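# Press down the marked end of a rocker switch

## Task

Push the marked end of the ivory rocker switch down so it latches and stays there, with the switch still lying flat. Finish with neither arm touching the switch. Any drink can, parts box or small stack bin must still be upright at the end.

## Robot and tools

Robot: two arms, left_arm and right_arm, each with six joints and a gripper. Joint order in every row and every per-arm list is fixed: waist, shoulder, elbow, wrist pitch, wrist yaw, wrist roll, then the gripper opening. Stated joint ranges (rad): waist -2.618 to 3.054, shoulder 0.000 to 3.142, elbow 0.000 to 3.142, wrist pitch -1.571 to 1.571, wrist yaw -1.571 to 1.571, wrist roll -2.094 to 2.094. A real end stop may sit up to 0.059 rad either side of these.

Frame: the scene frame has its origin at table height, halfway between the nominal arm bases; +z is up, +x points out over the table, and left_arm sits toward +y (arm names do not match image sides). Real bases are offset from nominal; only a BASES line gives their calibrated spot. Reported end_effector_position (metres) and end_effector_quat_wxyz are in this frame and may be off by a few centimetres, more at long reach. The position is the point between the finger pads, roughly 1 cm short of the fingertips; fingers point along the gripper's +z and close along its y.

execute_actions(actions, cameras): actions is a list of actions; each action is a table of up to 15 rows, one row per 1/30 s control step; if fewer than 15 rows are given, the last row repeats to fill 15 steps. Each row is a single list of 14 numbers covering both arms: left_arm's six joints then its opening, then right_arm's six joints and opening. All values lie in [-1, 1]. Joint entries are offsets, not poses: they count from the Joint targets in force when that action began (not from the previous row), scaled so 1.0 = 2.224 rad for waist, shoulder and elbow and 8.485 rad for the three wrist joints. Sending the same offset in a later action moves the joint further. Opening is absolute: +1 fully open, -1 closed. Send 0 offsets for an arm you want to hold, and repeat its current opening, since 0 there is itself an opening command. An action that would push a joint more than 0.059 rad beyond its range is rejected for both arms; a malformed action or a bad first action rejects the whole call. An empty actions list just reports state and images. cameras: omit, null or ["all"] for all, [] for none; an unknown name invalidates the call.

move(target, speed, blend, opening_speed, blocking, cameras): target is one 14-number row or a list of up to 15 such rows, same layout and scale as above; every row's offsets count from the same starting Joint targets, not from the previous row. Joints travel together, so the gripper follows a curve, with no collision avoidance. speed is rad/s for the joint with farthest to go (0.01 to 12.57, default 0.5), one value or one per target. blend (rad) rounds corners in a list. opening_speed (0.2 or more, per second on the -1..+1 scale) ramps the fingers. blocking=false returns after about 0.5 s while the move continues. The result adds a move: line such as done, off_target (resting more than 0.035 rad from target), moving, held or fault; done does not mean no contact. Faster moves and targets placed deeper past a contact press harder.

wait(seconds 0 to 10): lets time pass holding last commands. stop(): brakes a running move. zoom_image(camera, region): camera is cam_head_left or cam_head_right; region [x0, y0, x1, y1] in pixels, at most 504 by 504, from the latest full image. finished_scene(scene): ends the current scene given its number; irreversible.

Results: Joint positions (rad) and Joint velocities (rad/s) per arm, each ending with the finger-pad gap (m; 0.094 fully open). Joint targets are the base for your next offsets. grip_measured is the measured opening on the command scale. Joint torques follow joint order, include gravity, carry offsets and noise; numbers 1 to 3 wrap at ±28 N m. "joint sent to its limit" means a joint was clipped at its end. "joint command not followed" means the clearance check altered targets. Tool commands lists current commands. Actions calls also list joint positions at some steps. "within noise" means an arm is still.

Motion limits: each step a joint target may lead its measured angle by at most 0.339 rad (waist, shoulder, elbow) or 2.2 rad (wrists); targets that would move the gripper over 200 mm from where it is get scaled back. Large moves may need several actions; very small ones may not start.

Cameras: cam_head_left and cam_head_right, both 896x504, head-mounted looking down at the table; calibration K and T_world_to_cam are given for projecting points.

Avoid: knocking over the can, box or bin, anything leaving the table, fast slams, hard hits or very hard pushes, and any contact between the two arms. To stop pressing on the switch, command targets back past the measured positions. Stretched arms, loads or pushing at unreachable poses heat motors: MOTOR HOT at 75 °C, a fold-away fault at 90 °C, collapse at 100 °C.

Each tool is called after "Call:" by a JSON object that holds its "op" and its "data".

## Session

Call:
{"op": "execute_actions", "data": {"actions": []}}

Scene clock: 0.00 s.
left_arm: end_effector_position=(+0.4364, +0.2538, +0.1116) grip_measured=+1.000 end_effector_quat_wxyz=(+0.579, +0.028, +0.810, -0.084) | right_arm: end_effector_position=(+0.3944, -0.2769, +0.0830) grip_measured=+1.000 end_effector_quat_wxyz=(+0.563, +0.034, +0.826, +0.021)
Joint positions: left_arm=[0.065 1.514 0.411 0.774 0.215 -0.036 0.094] | right_arm=[-0.117 1.567 0.353 0.835 -0.132 0.026 0.094]
Joint velocities: within noise
Joint torques (N m): no reading
Heat: left arm: 24 °C; right arm: 28 °C.
Joint targets: left_arm=[0.065 1.504 0.421 0.784 0.216 -0.036] | right_arm=[-0.117 1.560 0.360 0.835 -0.133 0.026]
Tool commands: left_gripper/opening=+1.0 right_gripper/opening=+1.0

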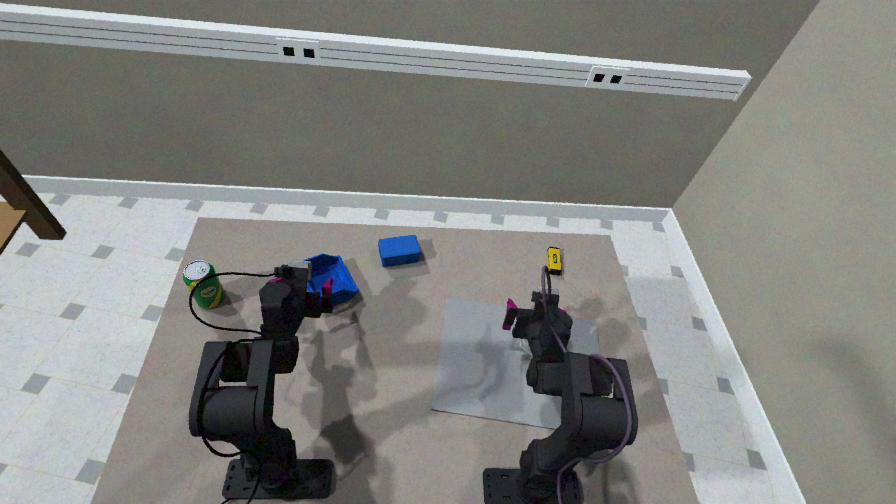

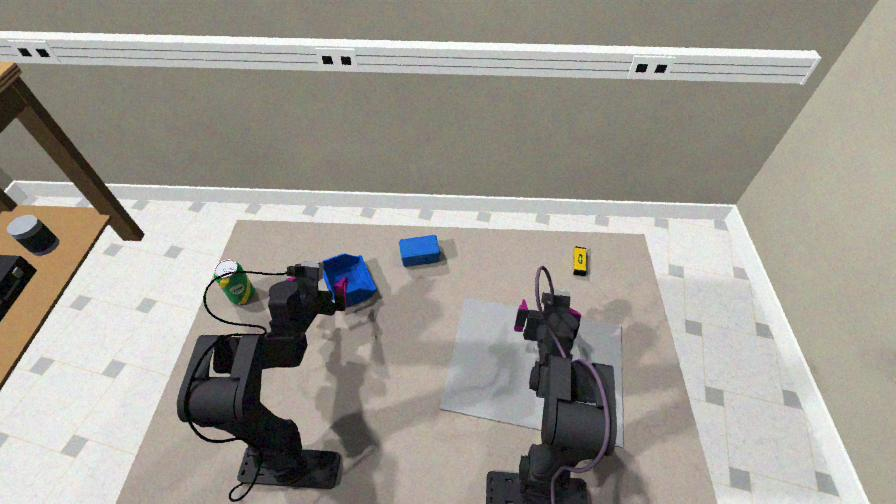

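Call:
{"op": "move", "data": {"target": [0, 0, 0, 0, 0, 0, 1, -0.2, -0.27, 0.1, 0, 0.0157, -0.0031, -1], "speed": 1.5}}

Call:
{"op": "zoom_image", "data": {"camera": "cam_head_left", "region": [495, 315, 555, 375]}}

Call:
{"op": "zoom_image", "data": {"camera": "cam_head_right", "region": [510, 315, 570, 375]}}

Scene clock: 2.37 s.
left_arm: end_effector_position=(+0.4364, +0.2538, +0.1116) grip_measured=+1.000 end_effector_quat_wxyz=(+0.579, +0.028, +0.810, -0.084) | right_arm: end_effector_position=(+0.2905, -0.4318, +0.4021) grip_measured=-0.997 end_effector_quat_wxyz=(+0.809, +0.154, +0.513, -0.242)
Joint positions: left_arm=[0.065 1.514 0.411 0.774 0.215 -0.036 0.094] | right_arm=[-0.557 0.955 0.564 0.832 -0.006 0.003 0]
Joint velocities: within noise
Joint torques (N m): left_arm=[-0.03 -5.19 7.32 2.24 0.08 -0.04] | right_arm=[-0.42 -0.77 9.24 1.78 0.04 -0.1]
Heat: left arm: 25 °C; right arm: 29 °C.
Joint targets: left_arm=[0.065 1.504 0.421 0.784 0.216 -0.036] | right_arm=[-0.562 0.960 0.582 0.835 0.000 0.000]
move: done

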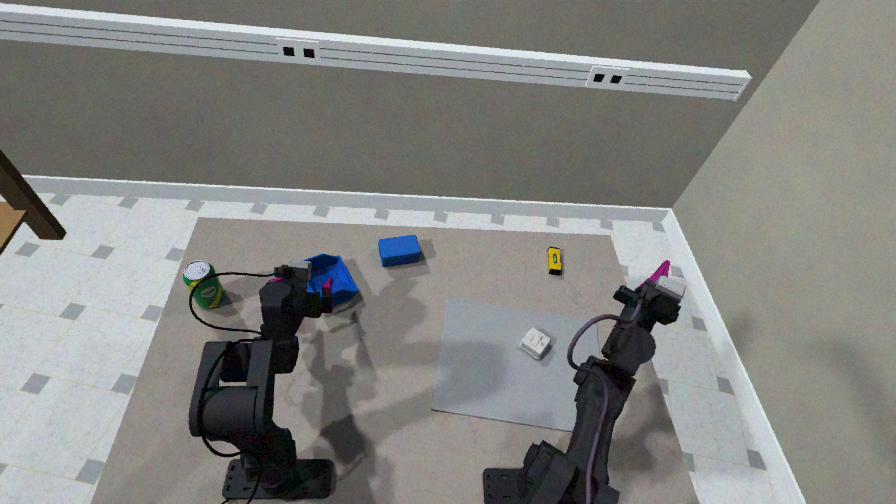

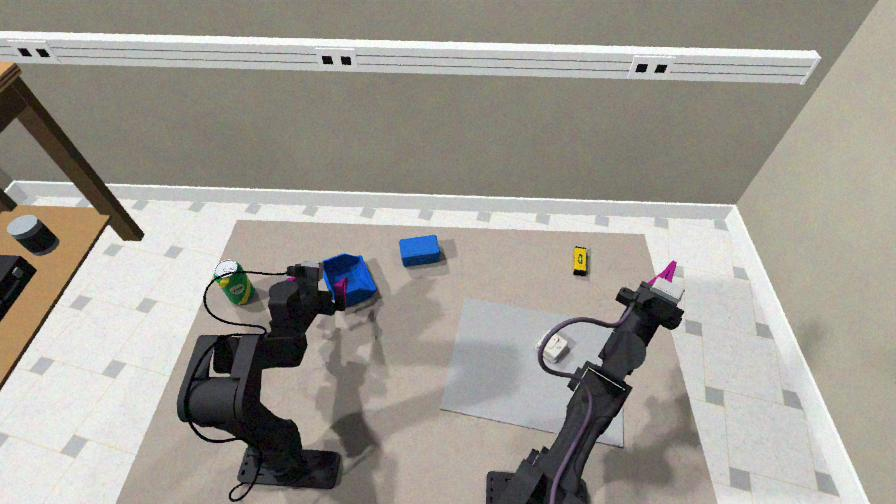

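Scaled by 8.400 from the camera's 896x504 image, which has a finer 1280x720 frame.

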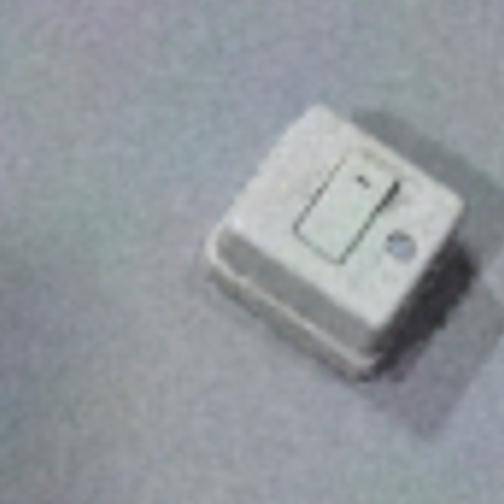

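Scaled by 8.400 from the camera's 896x504 image, which has a finer 1280x720 frame.

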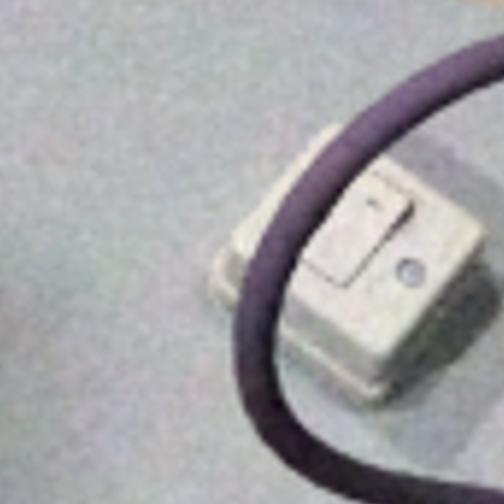

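Call:
{"op": "move", "data": {"target": [[0, 0, 0, 0, 0, 0, 1, 0.1830, 0.4015, 0.3561, -0.2265, 0, 0, -1], [0, 0, 0, 0, 0, 0, 1, 0.1830, 0.4170, 0.2963, -0.2074, 0, 0, -1], [0, 0, 0, 0, 0, 0, 1, 0.1830, 0.4170, 0.2963, -0.2074, 0, 0, -1], [0, 0, 0, 0, 0, 0, 1, 0.1830, 0.39, 0.3561, -0.2265, 0, 0, -1], [0, 0, 0, 0, 0, 0, 1, 0.06, 0.25, 0.3561, -0.2265, 0, 0, -1]], "speed": [1.5, 0.15, 0.2, 0.4, 0.8]}}

Call:
{"op": "zoom_image", "data": {"camera": "cam_head_left", "region": [495, 315, 555, 375]}}

Call:
{"op": "zoom_image", "data": {"camera": "cam_head_right", "region": [510, 315, 570, 375]}}

Scene clock: 10.93 s.
left_arm: end_effector_position=(+0.4364, +0.2538, +0.1116) grip_measured=+1.000 end_effector_quat_wxyz=(+0.579, +0.028, +0.810, -0.084) | right_arm: end_effector_position=(+0.3079, -0.3928, +0.1654) grip_measured=-0.997 end_effector_quat_wxyz=(+0.159, +0.225, +0.961, -0.037)
Joint positions: left_arm=[0.065 1.514 0.411 0.774 0.215 -0.036 0.094] | right_arm=[-0.43 1.519 1.352 -1.076 0 0.002 0]
Joint velocities: within noise
Joint torques (N m): left_arm=[-0.1 -5.29 7.34 2.21 0.09 -0.04] | right_arm=[0.06 -5.45 8.76 0.9 0 -0.04]
Heat: left arm: 27 °C; right arm: 30 °C.
Joint targets: left_arm=[0.065 1.504 0.421 0.784 0.216 -0.036] | right_arm=[-0.429 1.516 1.375 -1.087 0.000 -0.001]
move: done

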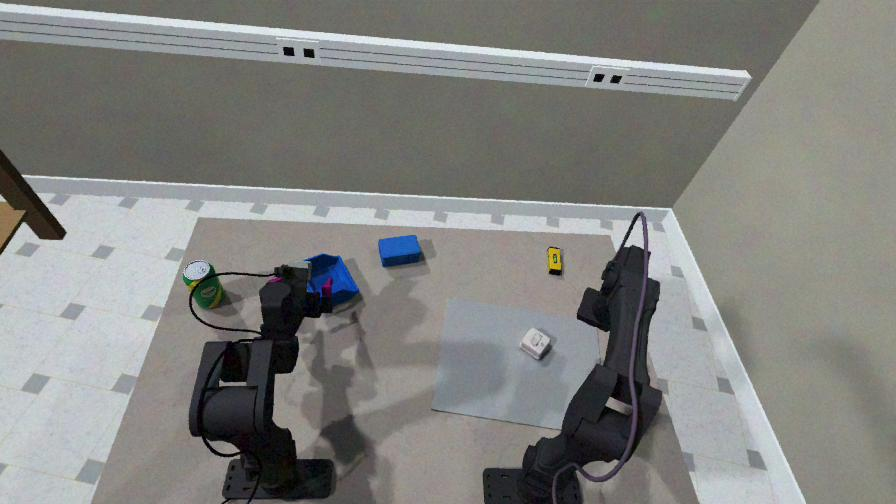

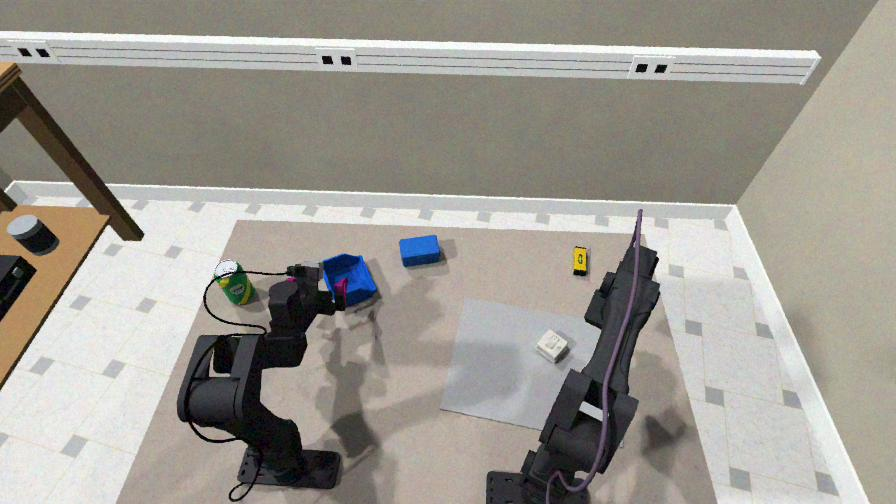

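Scaled by 8.400 from the camera's 896x504 image, which has a finer 1280x720 frame.

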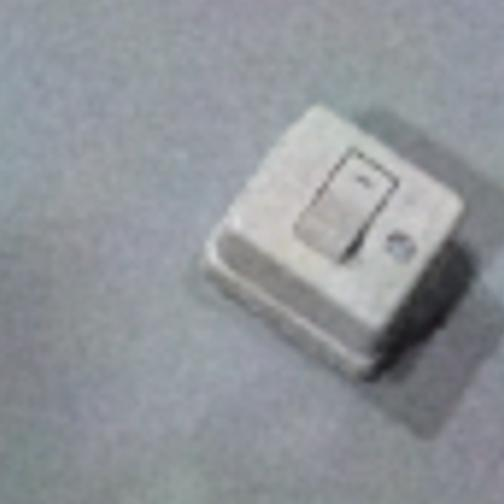

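Scaled by 8.400 from the camera's 896x504 image, which has a finer 1280x720 frame.

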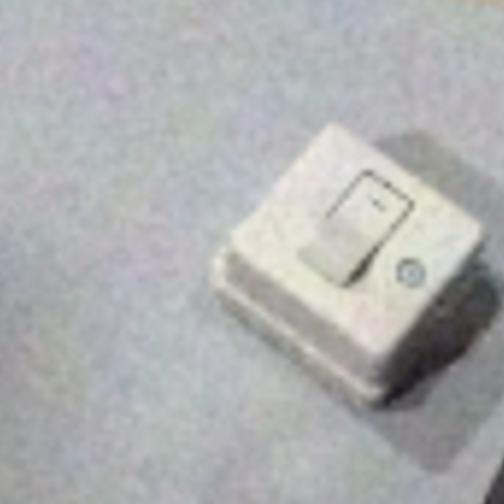

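Call:
{"op": "finished_scene", "data": {"scene": 2}}

The scene is finished: the task was done.


## Next scene

The same job, from a new start.

Call:
{"op": "execute_actions", "data": {"actions": []}}

Scene clock: 0.00 s.
left_arm: end_effector_position=(+0.4252, +0.2846, +0.1121) grip_measured=+1.000 end_effector_quat_wxyz=(+0.604, -0.041, +0.796, +0.012) | right_arm: end_effector_position=(+0.4148, -0.2792, +0.1161) grip_measured=+1.000 end_effector_quat_wxyz=(+0.622, +0.064, +0.779, -0.053)
Joint positions: left_arm=[0.015 1.501 0.327 0.9 -0.072 -0.052 0.094] | right_arm=[-0.001 1.617 0.385 1.006 0.133 0.026 0.094]
Joint velocities: within noise
Joint torques (N m): no reading
Heat: left arm: 24 °C; right arm: 27 °C.
Joint targets: left_arm=[0.015 1.492 0.336 0.909 -0.072 -0.052] | right_arm=[-0.001 1.609 0.393 1.009 0.134 0.026]
Tool commands: left_gripper/opening=+1.0 right_gripper/opening=+1.0

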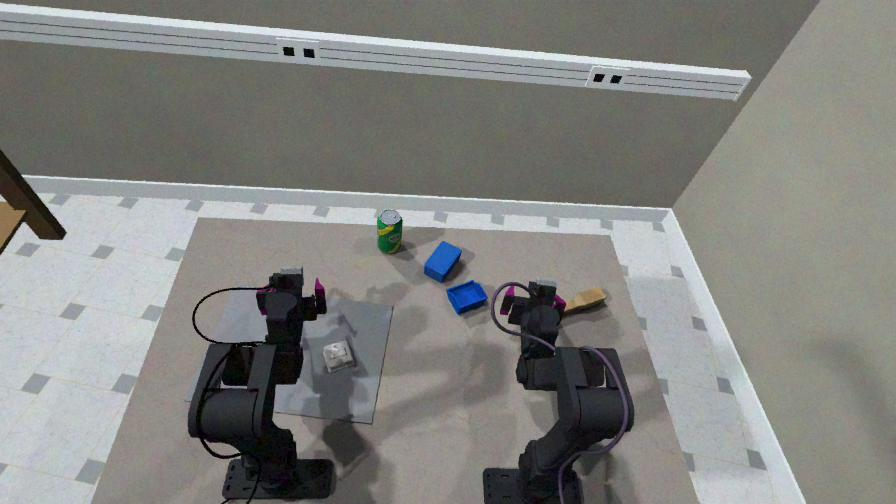

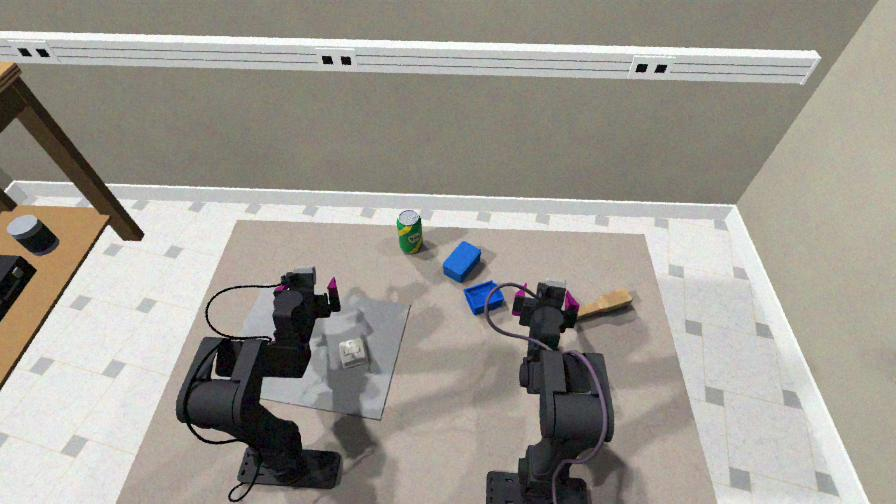

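The switch is visible; zooming in.

Call:
{"op": "zoom_image", "data": {"camera": "cam_head_left", "region": [308, 325, 368, 385]}}

Call:
{"op": "zoom_image", "data": {"camera": "cam_head_right", "region": [325, 325, 385, 385]}}

Scaled by 8.400 from the camera's 896x504 image, which has a finer 1280x720 frame.

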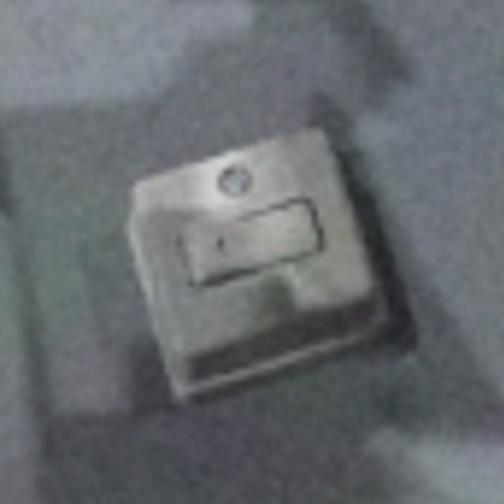

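Scaled by 8.400 from the camera's 896x504 image, which has a finer 1280x720 frame.

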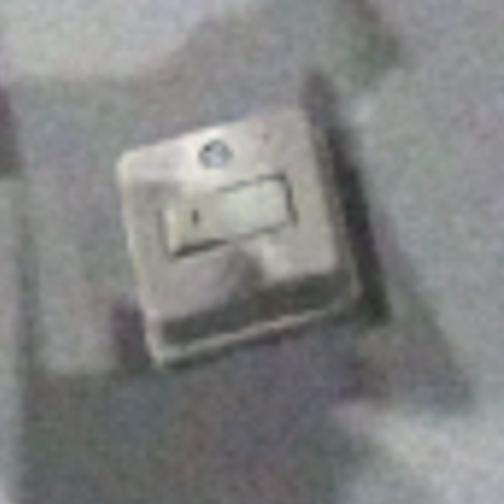

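Call:
{"op": "move", "data": {"target": [[-0.0967, -0.1313, 0.1637, -0.1307, 0.0085, 0.0061, -1, 0, 0, 0, 0, 0, 0, 1], [-0.1434, 0.0540, 0.3404, -0.2306, 0.0085, 0.0061, -1, 0, 0, 0, 0, 0, 0, 1], [-0.1434, 0.0739, 0.2791, -0.2098, 0.0085, 0.0061, -1, 0, 0, 0, 0, 0, 0, 1], [-0.1434, 0.0739, 0.2791, -0.2098, 0.0085, 0.0061, -1, 0, 0, 0, 0, 0, 0, 1], [-0.1434, 0.0420, 0.3404, -0.2306, 0.0085, 0.0061, -1, 0, 0, 0, 0, 0, 0, 1], [0.05, -0.1, 0.3404, -0.2306, 0.0085, 0.0061, -1, 0, 0, 0, 0, 0, 0, 1]], "speed": [1.5, 1.5, 0.15, 0.2, 0.4, 0.8], "blend": [0.2, 0, 0, 0, 0, 0]}}

Call:
{"op": "zoom_image", "data": {"camera": "cam_head_left", "region": [308, 325, 368, 385]}}

Call:
{"op": "zoom_image", "data": {"camera": "cam_head_right", "region": [325, 325, 385, 385]}}

Scene clock: 9.67 s.
left_arm: end_effector_position=(+0.3072, +0.3018, +0.1416) grip_measured=-0.995 end_effector_quat_wxyz=(+0.155, -0.057, +0.986, +0.008) | right_arm: end_effector_position=(+0.4145, -0.2793, +0.1151) grip_measured=+1.000 end_effector_quat_wxyz=(+0.620, +0.064, +0.780, -0.054)
Joint positions: left_arm=[0.122 1.286 1.07 -1.043 -0.002 -0.011 0] | right_arm=[-0.001 1.617 0.385 1.002 0.134 0.026 0.094]
Joint velocities: within noise
Joint torques (N m): left_arm=[0.29 -4.67 9.63 1.07 0.01 0.09] | right_arm=[-0.01 -5.31 5.98 2.14 0.01 -0.02]
Heat: left arm: 25 °C; right arm: 29 °C.
Joint targets: left_arm=[0.126 1.270 1.093 -1.047 0.000 -0.001] | right_arm=[-0.001 1.609 0.393 1.009 0.134 0.026]
move: done

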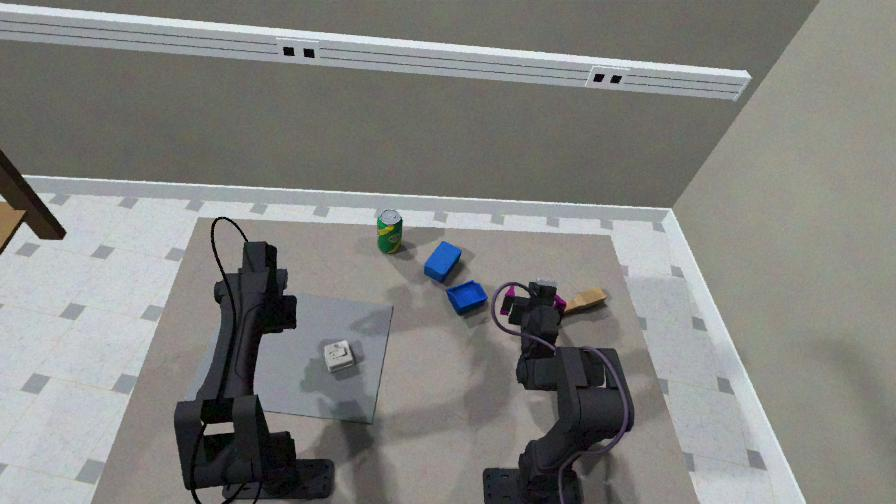

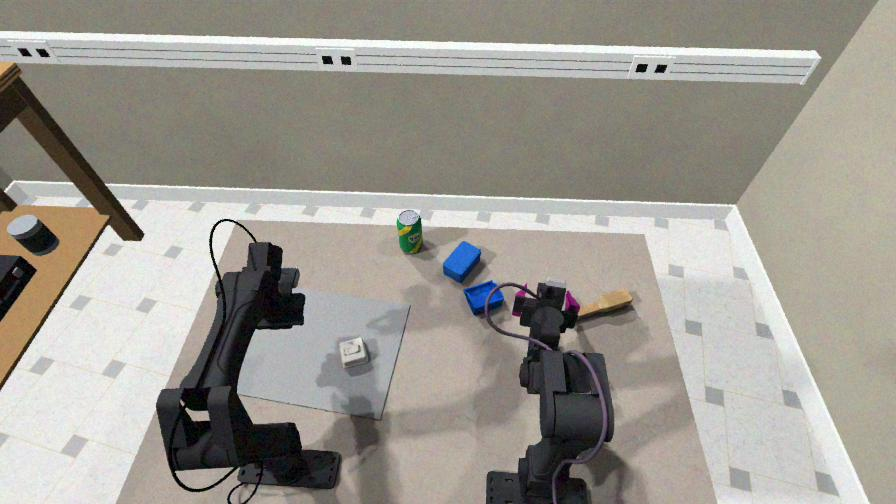

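Scaled by 8.400 from the camera's 896x504 image, which has a finer 1280x720 frame.

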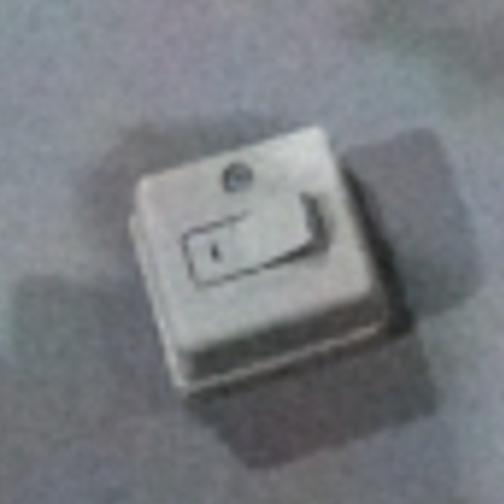

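Scaled by 8.400 from the camera's 896x504 image, which has a finer 1280x720 frame.

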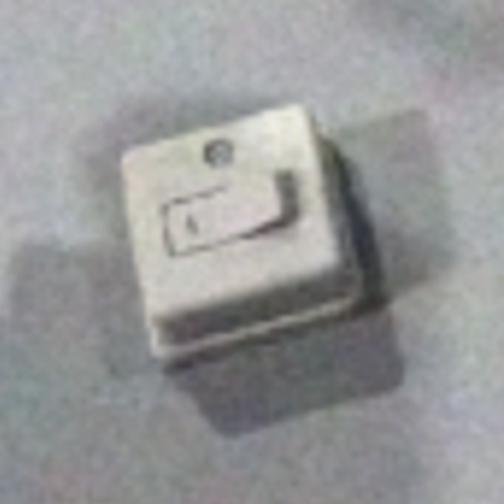

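The marked end is now flush, with the other end raised, and the switch is lying flat.

Call:
{"op": "finished_scene", "data": {"scene": 3}}

The scene is finished: the task was done.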